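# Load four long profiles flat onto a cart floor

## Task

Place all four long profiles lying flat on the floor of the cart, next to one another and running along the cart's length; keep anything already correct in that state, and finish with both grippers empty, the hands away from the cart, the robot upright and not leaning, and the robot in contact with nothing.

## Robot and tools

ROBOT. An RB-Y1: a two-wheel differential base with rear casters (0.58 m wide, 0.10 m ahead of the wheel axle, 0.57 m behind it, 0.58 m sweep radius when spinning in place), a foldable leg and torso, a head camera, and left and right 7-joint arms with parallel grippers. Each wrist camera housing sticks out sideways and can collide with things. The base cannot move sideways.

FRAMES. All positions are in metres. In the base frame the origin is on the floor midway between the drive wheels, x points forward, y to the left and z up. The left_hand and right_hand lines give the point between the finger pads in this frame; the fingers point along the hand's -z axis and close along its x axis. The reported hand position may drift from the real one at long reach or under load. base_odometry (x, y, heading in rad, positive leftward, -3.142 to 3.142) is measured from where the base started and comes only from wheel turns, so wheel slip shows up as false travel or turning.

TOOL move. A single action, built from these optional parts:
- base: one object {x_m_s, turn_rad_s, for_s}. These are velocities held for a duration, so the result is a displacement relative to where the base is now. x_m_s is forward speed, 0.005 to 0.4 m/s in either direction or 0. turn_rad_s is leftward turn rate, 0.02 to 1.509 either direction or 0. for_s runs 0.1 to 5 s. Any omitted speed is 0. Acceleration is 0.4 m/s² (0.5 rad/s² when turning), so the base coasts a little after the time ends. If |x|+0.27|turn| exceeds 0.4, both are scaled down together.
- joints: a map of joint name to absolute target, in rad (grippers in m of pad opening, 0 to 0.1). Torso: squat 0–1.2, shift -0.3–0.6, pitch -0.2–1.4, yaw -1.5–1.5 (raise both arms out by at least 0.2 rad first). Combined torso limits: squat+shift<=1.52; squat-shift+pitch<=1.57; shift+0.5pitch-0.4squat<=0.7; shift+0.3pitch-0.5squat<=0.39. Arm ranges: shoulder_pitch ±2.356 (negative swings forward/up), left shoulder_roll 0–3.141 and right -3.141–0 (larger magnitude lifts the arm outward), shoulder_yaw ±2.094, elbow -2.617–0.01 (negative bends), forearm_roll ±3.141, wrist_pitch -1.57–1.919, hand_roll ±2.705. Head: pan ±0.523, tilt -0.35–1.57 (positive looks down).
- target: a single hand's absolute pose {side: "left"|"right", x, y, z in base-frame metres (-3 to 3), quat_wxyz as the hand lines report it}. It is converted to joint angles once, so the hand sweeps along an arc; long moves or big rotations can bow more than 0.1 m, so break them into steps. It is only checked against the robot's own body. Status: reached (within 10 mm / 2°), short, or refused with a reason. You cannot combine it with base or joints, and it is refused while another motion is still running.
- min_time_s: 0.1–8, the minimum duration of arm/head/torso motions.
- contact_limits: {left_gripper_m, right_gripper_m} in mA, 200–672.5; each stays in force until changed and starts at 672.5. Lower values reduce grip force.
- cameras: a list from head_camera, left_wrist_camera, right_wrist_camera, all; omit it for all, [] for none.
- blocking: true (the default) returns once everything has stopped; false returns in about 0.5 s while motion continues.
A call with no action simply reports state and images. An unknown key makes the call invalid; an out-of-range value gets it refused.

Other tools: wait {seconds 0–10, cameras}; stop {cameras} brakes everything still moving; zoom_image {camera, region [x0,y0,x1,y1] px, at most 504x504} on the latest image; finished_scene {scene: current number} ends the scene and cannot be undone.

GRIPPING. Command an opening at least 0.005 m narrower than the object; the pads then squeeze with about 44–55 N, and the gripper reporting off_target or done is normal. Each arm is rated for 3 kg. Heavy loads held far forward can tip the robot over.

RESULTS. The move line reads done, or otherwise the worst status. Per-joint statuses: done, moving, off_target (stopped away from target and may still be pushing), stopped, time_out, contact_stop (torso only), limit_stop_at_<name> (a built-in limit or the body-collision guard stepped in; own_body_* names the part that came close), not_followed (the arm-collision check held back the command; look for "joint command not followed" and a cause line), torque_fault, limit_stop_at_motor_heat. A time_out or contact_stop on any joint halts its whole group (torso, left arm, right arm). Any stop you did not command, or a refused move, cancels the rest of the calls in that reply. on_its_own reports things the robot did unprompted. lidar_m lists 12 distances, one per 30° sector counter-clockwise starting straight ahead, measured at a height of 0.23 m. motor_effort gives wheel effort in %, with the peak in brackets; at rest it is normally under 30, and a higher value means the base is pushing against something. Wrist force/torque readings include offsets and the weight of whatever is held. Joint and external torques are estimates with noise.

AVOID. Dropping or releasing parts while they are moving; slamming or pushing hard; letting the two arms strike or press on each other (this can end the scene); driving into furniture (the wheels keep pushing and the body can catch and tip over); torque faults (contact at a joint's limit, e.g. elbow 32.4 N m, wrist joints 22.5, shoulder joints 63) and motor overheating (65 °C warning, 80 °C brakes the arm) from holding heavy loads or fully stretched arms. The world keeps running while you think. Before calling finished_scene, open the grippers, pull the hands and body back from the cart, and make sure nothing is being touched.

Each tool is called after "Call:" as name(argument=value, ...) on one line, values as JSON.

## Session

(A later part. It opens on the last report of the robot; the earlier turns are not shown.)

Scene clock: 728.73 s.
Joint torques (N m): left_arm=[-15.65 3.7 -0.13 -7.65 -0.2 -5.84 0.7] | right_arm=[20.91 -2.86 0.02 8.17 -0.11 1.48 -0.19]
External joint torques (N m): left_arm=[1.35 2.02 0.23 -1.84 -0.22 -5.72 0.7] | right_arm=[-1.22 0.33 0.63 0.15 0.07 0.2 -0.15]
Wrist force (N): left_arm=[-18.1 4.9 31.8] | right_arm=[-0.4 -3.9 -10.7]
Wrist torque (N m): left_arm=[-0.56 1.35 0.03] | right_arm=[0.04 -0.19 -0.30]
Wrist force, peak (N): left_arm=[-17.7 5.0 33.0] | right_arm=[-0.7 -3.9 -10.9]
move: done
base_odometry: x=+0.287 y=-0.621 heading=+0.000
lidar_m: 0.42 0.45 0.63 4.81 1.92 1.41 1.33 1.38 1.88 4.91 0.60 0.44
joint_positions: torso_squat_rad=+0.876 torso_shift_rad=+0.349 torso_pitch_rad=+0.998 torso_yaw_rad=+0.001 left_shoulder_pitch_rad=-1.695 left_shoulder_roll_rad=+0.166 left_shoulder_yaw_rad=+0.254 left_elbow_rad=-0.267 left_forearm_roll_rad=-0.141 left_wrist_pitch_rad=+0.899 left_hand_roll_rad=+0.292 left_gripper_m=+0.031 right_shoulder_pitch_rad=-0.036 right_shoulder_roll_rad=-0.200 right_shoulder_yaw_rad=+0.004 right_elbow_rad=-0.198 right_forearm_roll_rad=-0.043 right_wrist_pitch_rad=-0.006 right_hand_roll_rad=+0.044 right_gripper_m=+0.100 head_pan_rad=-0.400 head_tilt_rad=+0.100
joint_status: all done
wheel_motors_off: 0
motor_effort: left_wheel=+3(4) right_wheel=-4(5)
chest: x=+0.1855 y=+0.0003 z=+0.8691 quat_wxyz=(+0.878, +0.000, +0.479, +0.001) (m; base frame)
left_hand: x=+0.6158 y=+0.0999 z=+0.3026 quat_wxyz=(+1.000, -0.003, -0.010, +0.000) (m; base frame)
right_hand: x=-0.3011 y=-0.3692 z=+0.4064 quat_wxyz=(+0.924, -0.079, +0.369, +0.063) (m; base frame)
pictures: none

Call:
move(joints={"left_gripper_m":0.055}, cameras=["head_camera"])

Call:
move(joints={"torso_squat_rad":0.8,"head_pan_rad":0.52,"head_tilt_rad":0.15}, cameras=["head_camera"])

Call:
move(target={"side":"left","x":0.64,"y":0.1,"z":0.48,"quat_wxyz":[0.996,0,-0.087,0]}, min_time_s=1.5, cameras=[])

Call:
move(target={"side":"left","x":0.68,"y":0.114,"z":0.62,"quat_wxyz":[0.983,0,-0.184,0]}, cameras=[])

Call:
move(target={"side":"left","x":0.72,"y":0.106,"z":0.80,"quat_wxyz":[0.940,0,-0.342,0]}, cameras=[])

Call:
move(joints={"head_pan_rad":0,"head_tilt_rad":0.15}, cameras=["head_camera"])

Call:
move(base={"x_m_s":-0.25,"for_s":1.83}, cameras=["head_camera"])

Scene clock: 737.63 s.
Joint torques (N m): left_arm=[-10.51 0.72 0.53 -1.67 -0.02 0.84 0.76] | right_arm=[20.69 -2.82 -0.22 8.59 0.01 1.56 -0.53]
External joint torques (N m): left_arm=[6.53 -0.97 0.89 4.15 -0.03 0.97 0.76] | right_arm=[-1.45 0.37 0.39 0.57 0.19 0.27 -0.5]
Wrist force (N): left_arm=[4.5 -0.2 7.1] | right_arm=[-0.6 -3.8 -10.7]
Wrist torque (N m): left_arm=[-0.33 0.06 0.25] | right_arm=[0.03 -0.23 -0.29]
Wrist force, peak (N): left_arm=[-17.7 5.0 33.2] | right_arm=[-0.6 -4.0 -11.0]
move: done
base_odometry: x=+0.287 y=-0.621 heading=+0.000
lidar_m: 0.42 0.45 0.62 4.81 1.90 1.40 1.33 1.39 1.88 4.92 0.60 0.44
joint_positions: torso_squat_rad=+0.876 torso_shift_rad=+0.350 torso_pitch_rad=+0.999 torso_yaw_rad=+0.001 left_shoulder_pitch_rad=-1.697 left_shoulder_roll_rad=+0.167 left_shoulder_yaw_rad=+0.254 left_elbow_rad=-0.268 left_forearm_roll_rad=-0.141 left_wrist_pitch_rad=+0.898 left_hand_roll_rad=+0.292 left_gripper_m=+0.055 right_shoulder_pitch_rad=-0.036 right_shoulder_roll_rad=-0.200 right_shoulder_yaw_rad=+0.004 right_elbow_rad=-0.198 right_forearm_roll_rad=-0.043 right_wrist_pitch_rad=-0.006 right_hand_roll_rad=+0.044 right_gripper_m=+0.100 head_pan_rad=-0.400 head_tilt_rad=+0.100
joint_status: all done
wheel_motors_off: 0
motor_effort: left_wheel=+2(4) right_wheel=-1(4)
chest: x=+0.1857 y=+0.0003 z=+0.8689 quat_wxyz=(+0.878, +0.000, +0.479, +0.001) (m; base frame)
left_hand: x=+0.6177 y=+0.0998 z=+0.3030 quat_wxyz=(+1.000, -0.003, -0.012, +0.000) (m; base frame)
right_hand: x=-0.3012 y=-0.3692 z=+0.4065 quat_wxyz=(+0.924, -0.079, +0.369, +0.063) (m; base frame)
pictures: head_camera
camera_calibration:
head_camera: T_world_to_cam=[[-0.259032, -0.899455, 0.351969, -0.236746], [-0.85843, 0.0473581, -0.51074, 0.860495], [0.442719, -0.434439, -0.784387, 0.531394], [0, 0, 0, 1]]

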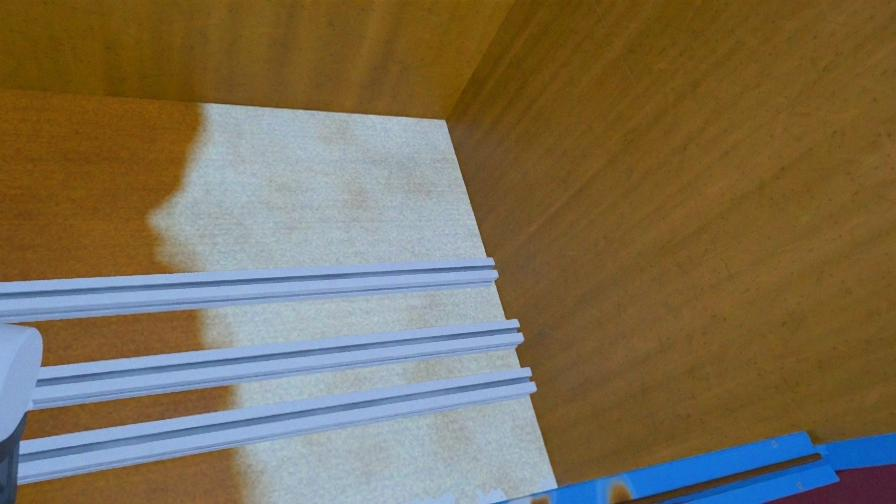

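Scene clock: 738.90 s.
Joint torques (N m): left_arm=[-17.14 1.4 -0.18 -5.73 -0.33 -0.2 0.51] | right_arm=[20.9 -3.36 -0.76 8.31 0.09 1.31 -0.23]
External joint torques (N m): left_arm=[-0.17 -0.27 0.17 0.06 -0.34 -0.08 0.51] | right_arm=[-1.27 -0.17 -0.15 0.28 0.27 0.02 -0.2]
Wrist force (N): left_arm=[-0.9 0.1 -8.5] | right_arm=[-0.5 -4.0 -10.6]
Wrist torque (N m): left_arm=[-0.27 -0.19 0.21] | right_arm=[0.08 -0.19 -0.27]
Wrist force, peak (N): left_arm=[-4.2 -0.2 -11.0] | right_arm=[-0.6 -3.9 -11.0]
move: done
base_odometry: x=+0.287 y=-0.621 heading=+0.000
lidar_m: 0.43 0.45 0.61 4.81 1.91 1.41 1.33 1.38 1.89 4.92 0.60 0.45
joint_positions: torso_squat_rad=+0.800 torso_shift_rad=+0.350 torso_pitch_rad=+1.000 torso_yaw_rad=+0.001 left_shoulder_pitch_rad=-1.695 left_shoulder_roll_rad=+0.167 left_shoulder_yaw_rad=+0.254 left_elbow_rad=-0.267 left_forearm_roll_rad=-0.141 left_wrist_pitch_rad=+0.898 left_hand_roll_rad=+0.292 left_gripper_m=+0.055 right_shoulder_pitch_rad=-0.036 right_shoulder_roll_rad=-0.200 right_shoulder_yaw_rad=+0.004 right_elbow_rad=-0.198 right_forearm_roll_rad=-0.043 right_wrist_pitch_rad=-0.006 right_hand_roll_rad=+0.044 right_gripper_m=+0.100 head_pan_rad=+0.520 head_tilt_rad=+0.150
joint_status: all done
wheel_motors_off: 0
motor_effort: left_wheel=+1(4) right_wheel=-3(6)
chest: x=+0.1997 y=+0.0003 z=+0.9057 quat_wxyz=(+0.878, +0.000, +0.480, +0.001) (m; base frame)
left_hand: x=+0.6295 y=+0.1003 z=+0.3384 quat_wxyz=(+1.000, -0.003, -0.010, +0.000) (m; base frame)
right_hand: x=-0.2878 y=-0.3692 z=+0.4439 quat_wxyz=(+0.924, -0.079, +0.369, +0.063) (m; base frame)
pictures: head_camera
camera_calibration:
head_camera: T_world_to_cam=[[0.222272, -0.892656, -0.392122, 0.311726], [-0.892347, -0.0242131, -0.4507, 0.844392], [0.392826, 0.450087, -0.801941, 0.589904], [0, 0, 0, 1]]

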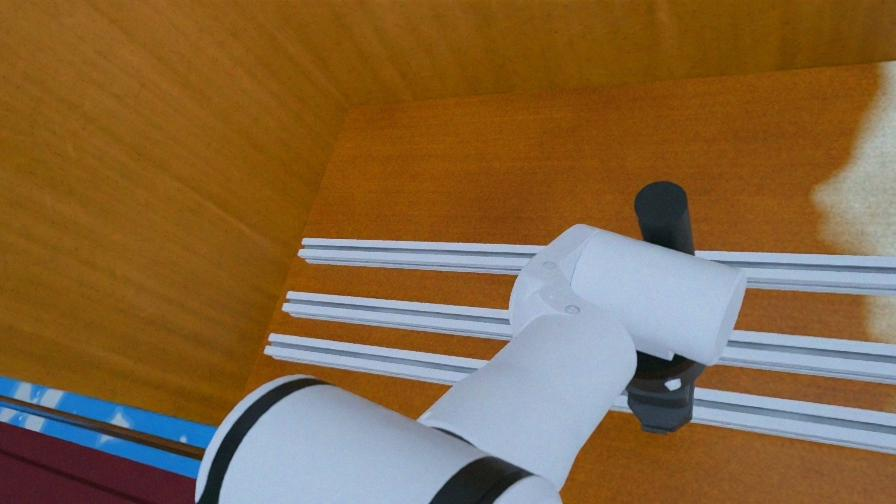

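Scene clock: 740.90 s.
Joint torques (N m): left_arm=[-14.66 -1.39 -1.81 -8.83 -0.37 -0.61 0.01] | right_arm=[21.14 -2.86 0.27 8.49 0.1 1.61 -0.37]
External joint torques (N m): left_arm=[-0.83 -0.73 -0.33 -0.3 -0.32 -0.21 0.02] | right_arm=[-1.02 0.32 0.88 0.46 0.28 0.32 -0.33]
Wrist force (N): left_arm=[-2.4 0.1 -9.0] | right_arm=[-0.5 -4.1 -11.1]
Wrist torque (N m): left_arm=[-0.33 -0.30 0.23] | right_arm=[0.09 -0.21 -0.28]
Wrist force, peak (N): left_arm=[-3.1 0.1 -9.7] | right_arm=[-0.3 -4.1 -11.2]
move: done
base_odometry: x=+0.287 y=-0.621 heading=+0.000
lidar_m: 0.42 0.45 0.63 4.80 1.91 1.39 1.32 1.38 1.88 4.91 0.60 0.44
joint_positions: torso_squat_rad=+0.800 torso_shift_rad=+0.350 torso_pitch_rad=+1.000 torso_yaw_rad=+0.001 left_shoulder_pitch_rad=-1.286 left_shoulder_roll_rad=+0.040 left_shoulder_yaw_rad=+0.130 left_elbow_rad=-1.518 left_forearm_roll_rad=-0.185 left_wrist_pitch_rad=+1.585 left_hand_roll_rad=+0.217 left_gripper_m=+0.055 right_shoulder_pitch_rad=-0.036 right_shoulder_roll_rad=-0.200 right_shoulder_yaw_rad=+0.004 right_elbow_rad=-0.198 right_forearm_roll_rad=-0.043 right_wrist_pitch_rad=-0.006 right_hand_roll_rad=+0.044 right_gripper_m=+0.100 head_pan_rad=+0.520 head_tilt_rad=+0.150
joint_status: all done
wheel_motors_off: 0
motor_effort: left_wheel=+2(3) right_wheel=-2(4)
chest: x=+0.1997 y=+0.0003 z=+0.9057 quat_wxyz=(+0.878, +0.000, +0.480, +0.001) (m; base frame)
left_hand: x=+0.6398 y=+0.1002 z=+0.4802 quat_wxyz=(+0.996, +0.000, -0.086, +0.000) (m; base frame)
left_hand_status: reached (checked arc, planned for 1.6 s): 0 mm and 0.1 deg off.
right_hand: x=-0.2878 y=-0.3692 z=+0.4439 quat_wxyz=(+0.924, -0.079, +0.369, +0.063) (m; base frame)
pictures: none

Scene clock: 741.90 s.
Joint torques (N m): left_arm=[-15.06 1.66 -1.56 -7.69 -0.3 -0.75 -0.06] | right_arm=[20.95 -2.66 -0.13 8.34 0.02 1.44 -0.24]
External joint torques (N m): left_arm=[-0.17 1.27 -0.19 0.14 -0.22 0 -0.04] | right_arm=[-1.21 0.53 0.49 0.31 0.2 0.15 -0.2]
Wrist force (N): left_arm=[-3.2 -0.4 -8.6] | right_arm=[-0.3 -3.9 -10.6]
Wrist torque (N m): left_arm=[-0.24 -0.36 0.31] | right_arm=[0.06 -0.18 -0.28]
Wrist force, peak (N): left_arm=[-2.7 -0.1 -10.9] | right_arm=[-0.8 -4.4 -11.0]
move: done
base_odometry: x=+0.287 y=-0.621 heading=+0.000
lidar_m: 0.43 0.45 0.63 4.81 1.91 1.39 1.33 1.37 1.88 4.92 0.61 0.44
joint_positions: torso_squat_rad=+0.800 torso_shift_rad=+0.350 torso_pitch_rad=+1.000 torso_yaw_rad=+0.001 left_shoulder_pitch_rad=-1.402 left_shoulder_roll_rad=+0.069 left_shoulder_yaw_rad=+0.134 left_elbow_rad=-1.877 left_forearm_roll_rad=-0.221 left_wrist_pitch_rad=+1.862 left_hand_roll_rad=+0.146 left_gripper_m=+0.055 right_shoulder_pitch_rad=-0.036 right_shoulder_roll_rad=-0.200 right_shoulder_yaw_rad=+0.004 right_elbow_rad=-0.198 right_forearm_roll_rad=-0.043 right_wrist_pitch_rad=-0.006 right_hand_roll_rad=+0.044 right_gripper_m=+0.100 head_pan_rad=+0.520 head_tilt_rad=+0.150
joint_status: all done
wheel_motors_off: 0
motor_effort: left_wheel=+2(3) right_wheel=-3(3)
chest: x=+0.1997 y=+0.0003 z=+0.9058 quat_wxyz=(+0.878, +0.000, +0.479, +0.001) (m; base frame)
left_hand: x=+0.6800 y=+0.1138 z=+0.6200 quat_wxyz=(+0.983, +0.000, -0.184, +0.000) (m; base frame)
left_hand_status: reached (checked arc, planned for 0.7 s): 0 mm and 0.0 deg off.
right_hand: x=-0.2878 y=-0.3692 z=+0.4439 quat_wxyz=(+0.924, -0.079, +0.369, +0.063) (m; base frame)
pictures: none

Scene clock: 742.83 s.
Joint torques (N m): left_arm=[-15.74 -0.37 -2.09 -5.4 0.11 -1.3 0.32] | right_arm=[20.68 -3.35 -0.07 8.29 -0.18 1.43 -0.24]
External joint torques (N m): left_arm=[0.35 -0.66 0.08 0.12 0.1 0.08 0.35] | right_arm=[-1.48 -0.16 0.54 0.26 0 0.14 -0.2]
Wrist force (N): left_arm=[-5.7 -0.4 -7.0] | right_arm=[-0.3 -4.0 -10.6]
Wrist torque (N m): left_arm=[-0.16 -0.52 0.27] | right_arm=[0.08 -0.19 -0.27]
Wrist force, peak (N): left_arm=[-4.8 -0.3 -10.0] | right_arm=[-0.6 -3.9 -11.1]
move: short
base_odometry: x=+0.287 y=-0.621 heading=+0.000
lidar_m: 0.42 0.44 0.62 4.81 1.92 1.40 1.33 1.38 1.87 4.91 0.60 0.44
joint_positions: torso_squat_rad=+0.800 torso_shift_rad=+0.350 torso_pitch_rad=+1.000 torso_yaw_rad=+0.001 left_shoulder_pitch_rad=-1.664 left_shoulder_roll_rad=+0.000 left_shoulder_yaw_rad=+0.142 left_elbow_rad=-2.125 left_forearm_roll_rad=-0.428 left_wrist_pitch_rad=+1.919 left_hand_roll_rad=-0.005 left_gripper_m=+0.055 right_shoulder_pitch_rad=-0.036 right_shoulder_roll_rad=-0.200 right_shoulder_yaw_rad=+0.004 right_elbow_rad=-0.198 right_forearm_roll_rad=-0.043 right_wrist_pitch_rad=-0.006 right_hand_roll_rad=+0.044 right_gripper_m=+0.100 head_pan_rad=+0.520 head_tilt_rad=+0.150
joint_status: all done
wheel_motors_off: 0
motor_effort: left_wheel=+1(4) right_wheel=-3(4)
chest: x=+0.1996 y=+0.0003 z=+0.9058 quat_wxyz=(+0.878, +0.000, +0.479, +0.001) (m; base frame)
left_hand: x=+0.7204 y=+0.1060 z=+0.7997 quat_wxyz=(+0.925, +0.002, -0.381, +0.001) (m; base frame)
left_hand_status: short (checked arc, as near as the solve gets, planned for 0.6 s): 1 mm and 4.8 deg off. The place is met; only the turn is off.
right_hand: x=-0.2878 y=-0.3692 z=+0.4439 quat_wxyz=(+0.924, -0.079, +0.369, +0.063) (m; base frame)
pictures: none

Scene clock: 743.83 s.
Joint torques (N m): left_arm=[-15.77 -0.19 -1.9 -5.44 -0.07 -1.26 0.3] | right_arm=[21.5 -3.26 0.12 8.22 -0.14 1.52 -0.29]
External joint torques (N m): left_arm=[0.32 -0.48 0.27 0.08 -0.07 0.11 0.34] | right_arm=[-0.66 -0.08 0.73 0.19 0.04 0.23 -0.25]
Wrist force (N): left_arm=[-5.4 -0.3 -6.8] | right_arm=[-0.2 -3.9 -10.8]
Wrist torque (N m): left_arm=[-0.18 -0.47 0.27] | right_arm=[0.08 -0.17 -0.27]
Wrist force, peak (N): left_arm=[-6.2 -0.2 -7.0] | right_arm=[-0.5 -4.1 -11.0]
move: done
base_odometry: x=+0.287 y=-0.621 heading=+0.000
lidar_m: 0.42 0.46 0.63 4.82 1.91 1.40 1.32 1.38 1.88 4.91 0.60 0.44
joint_positions: torso_squat_rad=+0.800 torso_shift_rad=+0.350 torso_pitch_rad=+1.000 torso_yaw_rad=+0.001 left_shoulder_pitch_rad=-1.664 left_shoulder_roll_rad=+0.000 left_shoulder_yaw_rad=+0.142 left_elbow_rad=-2.125 left_forearm_roll_rad=-0.428 left_wrist_pitch_rad=+1.919 left_hand_roll_rad=-0.005 left_gripper_m=+0.055 right_shoulder_pitch_rad=-0.036 right_shoulder_roll_rad=-0.200 right_shoulder_yaw_rad=+0.004 right_elbow_rad=-0.198 right_forearm_roll_rad=-0.043 right_wrist_pitch_rad=-0.006 right_hand_roll_rad=+0.044 right_gripper_m=+0.100 head_pan_rad=+0.000 head_tilt_rad=+0.150
joint_status: all done
wheel_motors_off: 0
motor_effort: left_wheel=+2(3) right_wheel=-2(5)
chest: x=+0.1996 y=+0.0003 z=+0.9058 quat_wxyz=(+0.878, +0.000, +0.479, +0.001) (m; base frame)
left_hand: x=+0.7204 y=+0.1060 z=+0.7997 quat_wxyz=(+0.925, +0.002, -0.381, +0.001) (m; base frame)
right_hand: x=-0.2878 y=-0.3692 z=+0.4439 quat_wxyz=(+0.924, -0.079, +0.369, +0.063) (m; base frame)
pictures: head_camera
camera_calibration:
head_camera: T_world_to_cam=[[-0.0493445, -0.998294, 0.031223, -0.00638495], [-0.891303, 0.0299059, -0.452422, 0.845681], [0.450716, -0.0501537, -0.891257, 0.657105], [0, 0, 0, 1]]

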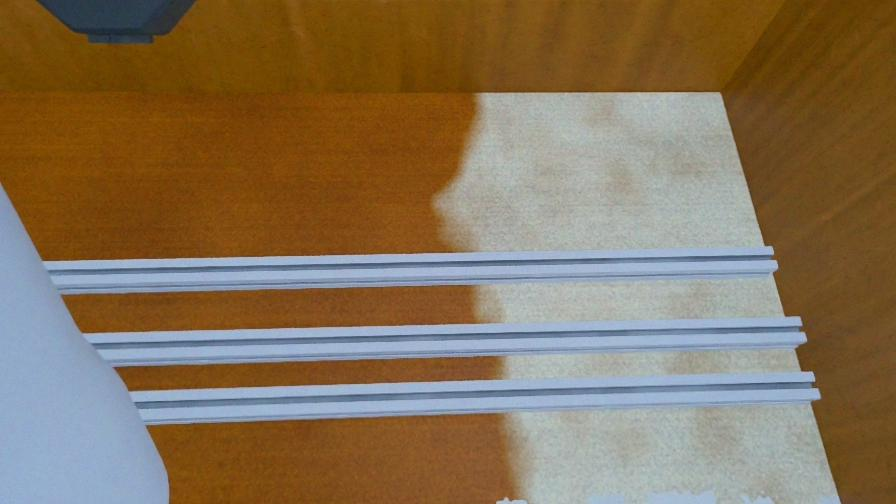

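Scene clock: 747.23 s.
Joint torques (N m): left_arm=[-16.29 -1.58 -1.38 -5.62 -0.03 -1.41 0] | right_arm=[20.19 -2.83 -0.53 8.31 -0.15 1.34 -0.31]
External joint torques (N m): left_arm=[-0.2 -1.87 0.79 -0.1 -0.04 -0.03 0.04] | right_arm=[-1.97 0.36 0.08 0.28 0.03 0.05 -0.27]
Wrist force (N): left_arm=[-5.8 0.1 -7.1] | right_arm=[-0.4 -3.9 -10.9]
Wrist torque (N m): left_arm=[-0.23 -0.50 0.29] | right_arm=[0.07 -0.18 -0.28]
Wrist force, peak (N): left_arm=[-6.3 -0.4 -7.1] | right_arm=[-0.7 -3.9 -11.2]
move: done
base_odometry: x=-0.171 y=-0.622 heading=+0.002
lidar_m: 0.88 0.92 1.61 3.42 1.27 0.92 0.87 0.91 1.24 3.38 2.40 0.92
base_status: done (sent for 1.83 of 1.83 s)
joint_positions: torso_squat_rad=+0.800 torso_shift_rad=+0.350 torso_pitch_rad=+1.000 torso_yaw_rad=+0.001 left_shoulder_pitch_rad=-1.664 left_shoulder_roll_rad=+0.000 left_shoulder_yaw_rad=+0.142 left_elbow_rad=-2.124 left_forearm_roll_rad=-0.428 left_wrist_pitch_rad=+1.919 left_hand_roll_rad=-0.005 left_gripper_m=+0.055 right_shoulder_pitch_rad=-0.036 right_shoulder_roll_rad=-0.200 right_shoulder_yaw_rad=+0.004 right_elbow_rad=-0.198 right_forearm_roll_rad=-0.043 right_wrist_pitch_rad=-0.006 right_hand_roll_rad=+0.044 right_gripper_m=+0.100 head_pan_rad=+0.000 head_tilt_rad=+0.150
wheel_motors_off: 0
motor_effort: left_wheel=+16(27) right_wheel=-12(31)
chest: x=+0.1996 y=+0.0003 z=+0.9058 quat_wxyz=(+0.878, +0.000, +0.479, +0.001) (m; base frame)
left_hand: x=+0.7204 y=+0.1060 z=+0.7996 quat_wxyz=(+0.925, +0.002, -0.380, +0.001) (m; base frame)
right_hand: x=-0.2878 y=-0.3692 z=+0.4440 quat_wxyz=(+0.924, -0.079, +0.369, +0.063) (m; base frame)
pictures: head_camera
camera_calibration:
head_camera: T_world_to_cam=[[-0.0493442, -0.998294, 0.031223, -0.00638523], [-0.891299, 0.0299053, -0.452428, 0.845679], [0.450722, -0.0501538, -0.891254, 0.657105], [0, 0, 0, 1]]

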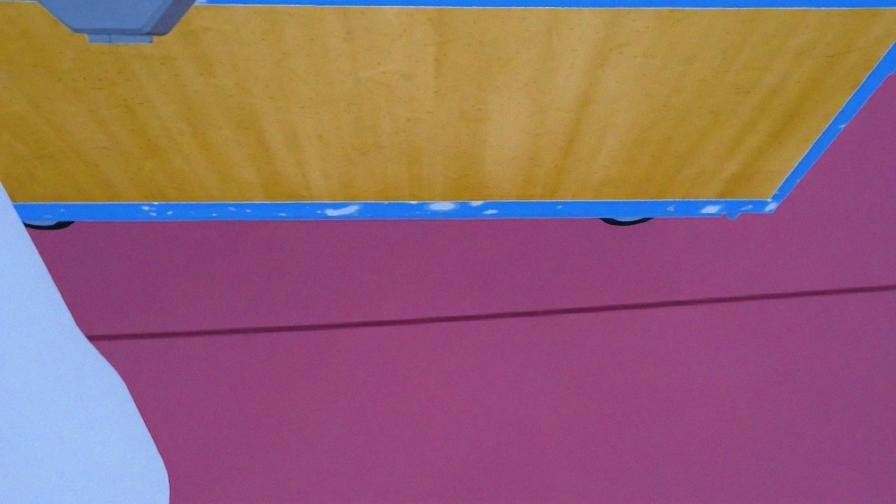

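Call:
move(base={"turn_rad_s":0.5,"for_s":3.14}, joints={"head_pan_rad":0,"head_tilt_rad":-0.3,"left_gripper_m":0.053}, cameras=[])

Call:
move(base={"x_m_s":0.3,"for_s":4.49}, cameras=[])

Call:
move(base={"turn_rad_s":-0.5,"for_s":3.14}, cameras=[])

Call:
move(target={"side":"left","x":0.70,"y":0.13,"z":0.55,"quat_wxyz":[0.530,0.468,-0.468,-0.530]}, min_time_s=3, cameras=["left_wrist_camera","head_camera"])

Scene clock: 767.97 s.
Joint torques (N m): left_arm=[-16.81 -1.5 -2.78 -5.69 0.12 -1.19 0] | right_arm=[20.96 -3.24 -0.16 8.32 0.08 1.46 -0.18]
External joint torques (N m): left_arm=[-0.72 -1.79 -0.61 -0.17 0.12 0.18 0.04] | right_arm=[-1.2 -0.05 0.45 0.29 0.26 0.17 -0.14]
Wrist force (N): left_arm=[-5.7 0.0 -7.1] | right_arm=[-0.5 -3.9 -10.7]
Wrist torque (N m): left_arm=[-0.21 -0.52 0.28] | right_arm=[0.08 -0.21 -0.29]
Wrist force, peak (N): left_arm=[-6.1 -0.7 -7.5] | right_arm=[-0.3 -3.9 -11.4]
move: done
base_odometry: x=-0.171 y=-0.622 heading=+1.568
lidar_m: 3.43 1.24 0.92 0.88 0.92 1.26 3.44 2.41 0.92 0.88 0.93 1.61
base_status: done (sent for 3.13 of 3.13 s)
joint_positions: torso_squat_rad=+0.800 torso_shift_rad=+0.350 torso_pitch_rad=+1.000 torso_yaw_rad=+0.001 left_shoulder_pitch_rad=-1.664 left_shoulder_roll_rad=+0.000 left_shoulder_yaw_rad=+0.142 left_elbow_rad=-2.124 left_forearm_roll_rad=-0.428 left_wrist_pitch_rad=+1.919 left_hand_roll_rad=-0.005 left_gripper_m=+0.053 right_shoulder_pitch_rad=-0.036 right_shoulder_roll_rad=-0.200 right_shoulder_yaw_rad=+0.004 right_elbow_rad=-0.198 right_forearm_roll_rad=-0.043 right_wrist_pitch_rad=-0.006 right_hand_roll_rad=+0.044 right_gripper_m=+0.100 head_pan_rad=+0.000 head_tilt_rad=-0.300
joint_status: all done
wheel_motors_off: 0
motor_effort: left_wheel=-1(27) right_wheel=+6(37)
chest: x=+0.1996 y=+0.0003 z=+0.9058 quat_wxyz=(+0.878, +0.000, +0.479, +0.001) (m; base frame)
left_hand: x=+0.7204 y=+0.1060 z=+0.7996 quat_wxyz=(+0.925, +0.002, -0.380, +0.001) (m; base frame)
right_hand: x=-0.2878 y=-0.3692 z=+0.4440 quat_wxyz=(+0.924, -0.079, +0.369, +0.063) (m; base frame)
pictures: none

Scene clock: 773.53 s.
Joint torques (N m): left_arm=[-16.29 -0.25 -1.5 -5.74 0.01 -1.47 0.21] | right_arm=[21.15 -3.15 -0.3 8.63 -0.03 1.64 -0.58]
External joint torques (N m): left_arm=[-0.19 -0.54 0.67 -0.22 0 -0.1 0.24] | right_arm=[-1.01 0.03 0.31 0.6 0.15 0.35 -0.54]
Wrist force (N): left_arm=[-5.8 -0.3 -7.1] | right_arm=[-0.4 -4.0 -10.9]
Wrist torque (N m): left_arm=[-0.16 -0.51 0.27] | right_arm=[0.08 -0.19 -0.27]
Wrist force, peak (N): left_arm=[-6.0 -0.4 -7.4] | right_arm=[-0.9 -4.1 -11.1]
move: done
base_odometry: x=-0.167 y=+0.728 heading=+1.568
lidar_m: 3.46 1.25 0.92 0.89 0.93 1.25 3.42 1.30 1.08 1.03 1.23 2.38
base_status: done (sent for 4.5 of 4.5 s)
joint_positions: torso_squat_rad=+0.800 torso_shift_rad=+0.350 torso_pitch_rad=+1.000 torso_yaw_rad=+0.001 left_shoulder_pitch_rad=-1.664 left_shoulder_roll_rad=+0.000 left_shoulder_yaw_rad=+0.142 left_elbow_rad=-2.124 left_forearm_roll_rad=-0.428 left_wrist_pitch_rad=+1.919 left_hand_roll_rad=-0.005 left_gripper_m=+0.053 right_shoulder_pitch_rad=-0.036 right_shoulder_roll_rad=-0.200 right_shoulder_yaw_rad=+0.004 right_elbow_rad=-0.198 right_forearm_roll_rad=-0.043 right_wrist_pitch_rad=-0.006 right_hand_roll_rad=+0.044 right_gripper_m=+0.100 head_pan_rad=+0.000 head_tilt_rad=-0.300
wheel_motors_off: 0
motor_effort: left_wheel=-4(27) right_wheel=-4(45)
chest: x=+0.1997 y=+0.0003 z=+0.9057 quat_wxyz=(+0.878, +0.000, +0.480, +0.001) (m; base frame)
left_hand: x=+0.7205 y=+0.1060 z=+0.7995 quat_wxyz=(+0.925, +0.002, -0.380, +0.001) (m; base frame)
right_hand: x=-0.2877 y=-0.3692 z=+0.4439 quat_wxyz=(+0.924, -0.079, +0.369, +0.063) (m; base frame)
pictures: none

Scene clock: 778.00 s.
Joint torques (N m): left_arm=[-16.72 -0.32 -1.78 -5.53 0 -1.3 0.15] | right_arm=[20.97 -3.07 -0.13 8.7 -0.04 1.28 -0.11]
External joint torques (N m): left_arm=[-0.63 -0.61 0.4 -0.01 0 0.07 0.18] | right_arm=[-1.2 0.12 0.49 0.67 0.14 -0.01 -0.07]
Wrist force (N): left_arm=[-6.0 0.0 -6.6] | right_arm=[-0.4 -3.9 -10.8]
Wrist torque (N m): left_arm=[-0.19 -0.54 0.28] | right_arm=[0.08 -0.18 -0.28]
Wrist force, peak (N): left_arm=[-6.2 0.2 -7.3] | right_arm=[-0.3 -4.2 -11.0]
move: done
base_odometry: x=-0.167 y=+0.728 heading=+0.002
lidar_m: 1.03 1.23 2.40 3.45 1.28 0.93 0.87 0.91 1.24 3.37 1.29 1.07
base_status: done (sent for 3.13 of 3.13 s)
joint_positions: torso_squat_rad=+0.800 torso_shift_rad=+0.350 torso_pitch_rad=+1.000 torso_yaw_rad=+0.001 left_shoulder_pitch_rad=-1.664 left_shoulder_roll_rad=+0.000 left_shoulder_yaw_rad=+0.142 left_elbow_rad=-2.124 left_forearm_roll_rad=-0.428 left_wrist_pitch_rad=+1.919 left_hand_roll_rad=-0.005 left_gripper_m=+0.053 right_shoulder_pitch_rad=-0.036 right_shoulder_roll_rad=-0.200 right_shoulder_yaw_rad=+0.004 right_elbow_rad=-0.198 right_forearm_roll_rad=-0.043 right_wrist_pitch_rad=-0.006 right_hand_roll_rad=+0.044 right_gripper_m=+0.100 head_pan_rad=+0.000 head_tilt_rad=-0.300
wheel_motors_off: 0
motor_effort: left_wheel=+8(27) right_wheel=+0(36)
chest: x=+0.1997 y=+0.0003 z=+0.9057 quat_wxyz=(+0.878, +0.000, +0.480, +0.001) (m; base frame)
left_hand: x=+0.7205 y=+0.1060 z=+0.7995 quat_wxyz=(+0.925, +0.002, -0.380, +0.001) (m; base frame)
right_hand: x=-0.2877 y=-0.3692 z=+0.4439 quat_wxyz=(+0.924, -0.079, +0.369, +0.063) (m; base frame)
pictures: none

Scene clock: 781.33 s.
Joint torques (N m): left_arm=[-7.93 3 1.28 -8.85 -1.48 0.63 0.44] | right_arm=[20.98 -3.31 -0.43 8.68 0.06 1.4 -0.22]
External joint torques (N m): left_arm=[0.25 1.62 -0.91 -0.05 -0.45 0.13 0.43] | right_arm=[-1.18 -0.12 0.19 0.65 0.24 0.11 -0.18]
Wrist force (N): left_arm=[-0.7 -6.3 -3.9] | right_arm=[-0.4 -3.7 -10.8]
Wrist torque (N m): left_arm=[0.12 -0.21 0.21] | right_arm=[0.05 -0.19 -0.27]
Wrist force, peak (N): left_arm=[-5.9 -0.4 -6.9] | right_arm=[-0.4 -4.2 -11.2]
move: done
base_odometry: x=-0.167 y=+0.728 heading=+0.002
lidar_m: 1.03 1.22 2.40 3.46 1.25 0.93 0.87 0.90 1.25 3.37 1.28 1.08
joint_positions: torso_squat_rad=+0.800 torso_shift_rad=+0.350 torso_pitch_rad=+1.000 torso_yaw_rad=+0.001 left_shoulder_pitch_rad=-0.917 left_shoulder_roll_rad=+0.407 left_shoulder_yaw_rad=-0.412 left_elbow_rad=-1.497 left_forearm_roll_rad=-1.526 left_wrist_pitch_rad=+0.670 left_hand_roll_rad=+0.277 left_gripper_m=+0.053 right_shoulder_pitch_rad=-0.036 right_shoulder_roll_rad=-0.200 right_shoulder_yaw_rad=+0.004 right_elbow_rad=-0.198 right_forearm_roll_rad=-0.043 right_wrist_pitch_rad=-0.006 right_hand_roll_rad=+0.044 right_gripper_m=+0.100 head_pan_rad=+0.000 head_tilt_rad=-0.300
joint_status: all done
wheel_motors_off: 0
motor_effort: left_wheel=+8(9) right_wheel=-1(5)
chest: x=+0.1997 y=+0.0003 z=+0.9057 quat_wxyz=(+0.878, +0.000, +0.480, +0.001) (m; base frame)
left_hand: x=+0.7000 y=+0.1299 z=+0.5501 quat_wxyz=(+0.530, +0.467, -0.468, -0.531) (m; base frame)
left_hand_status: reached (checked arc, planned for 3.0 s): 0 mm and 0.1 deg off.
right_hand: x=-0.2877 y=-0.3692 z=+0.4439 quat_wxyz=(+0.924, -0.079, +0.369, +0.063) (m; base frame)
pictures: head_camera, left_wrist_camera
camera_calibration:
head_camera: T_world_to_cam=[[-0.0580938, -0.998292, 0.00611411, 0.0219336], [-0.605905, 0.0303908, -0.794956, 1.0782], [0.793413, -0.0498866, -0.606636, 0.243535], [0, 0, 0, 1]]
left_wrist_camera: T_world_to_cam=[[-0.0317656, -0.999184, 0.024962, 0.137674], [-0.58254, -0.00178579, -0.8128, 0.887098], [0.812181, -0.0403605, -0.582008, -0.164263], [0, 0, 0, 1]]

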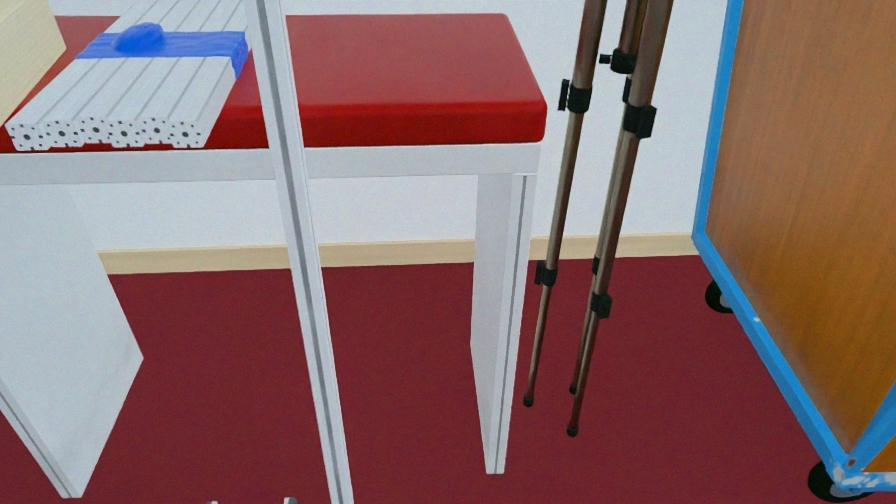

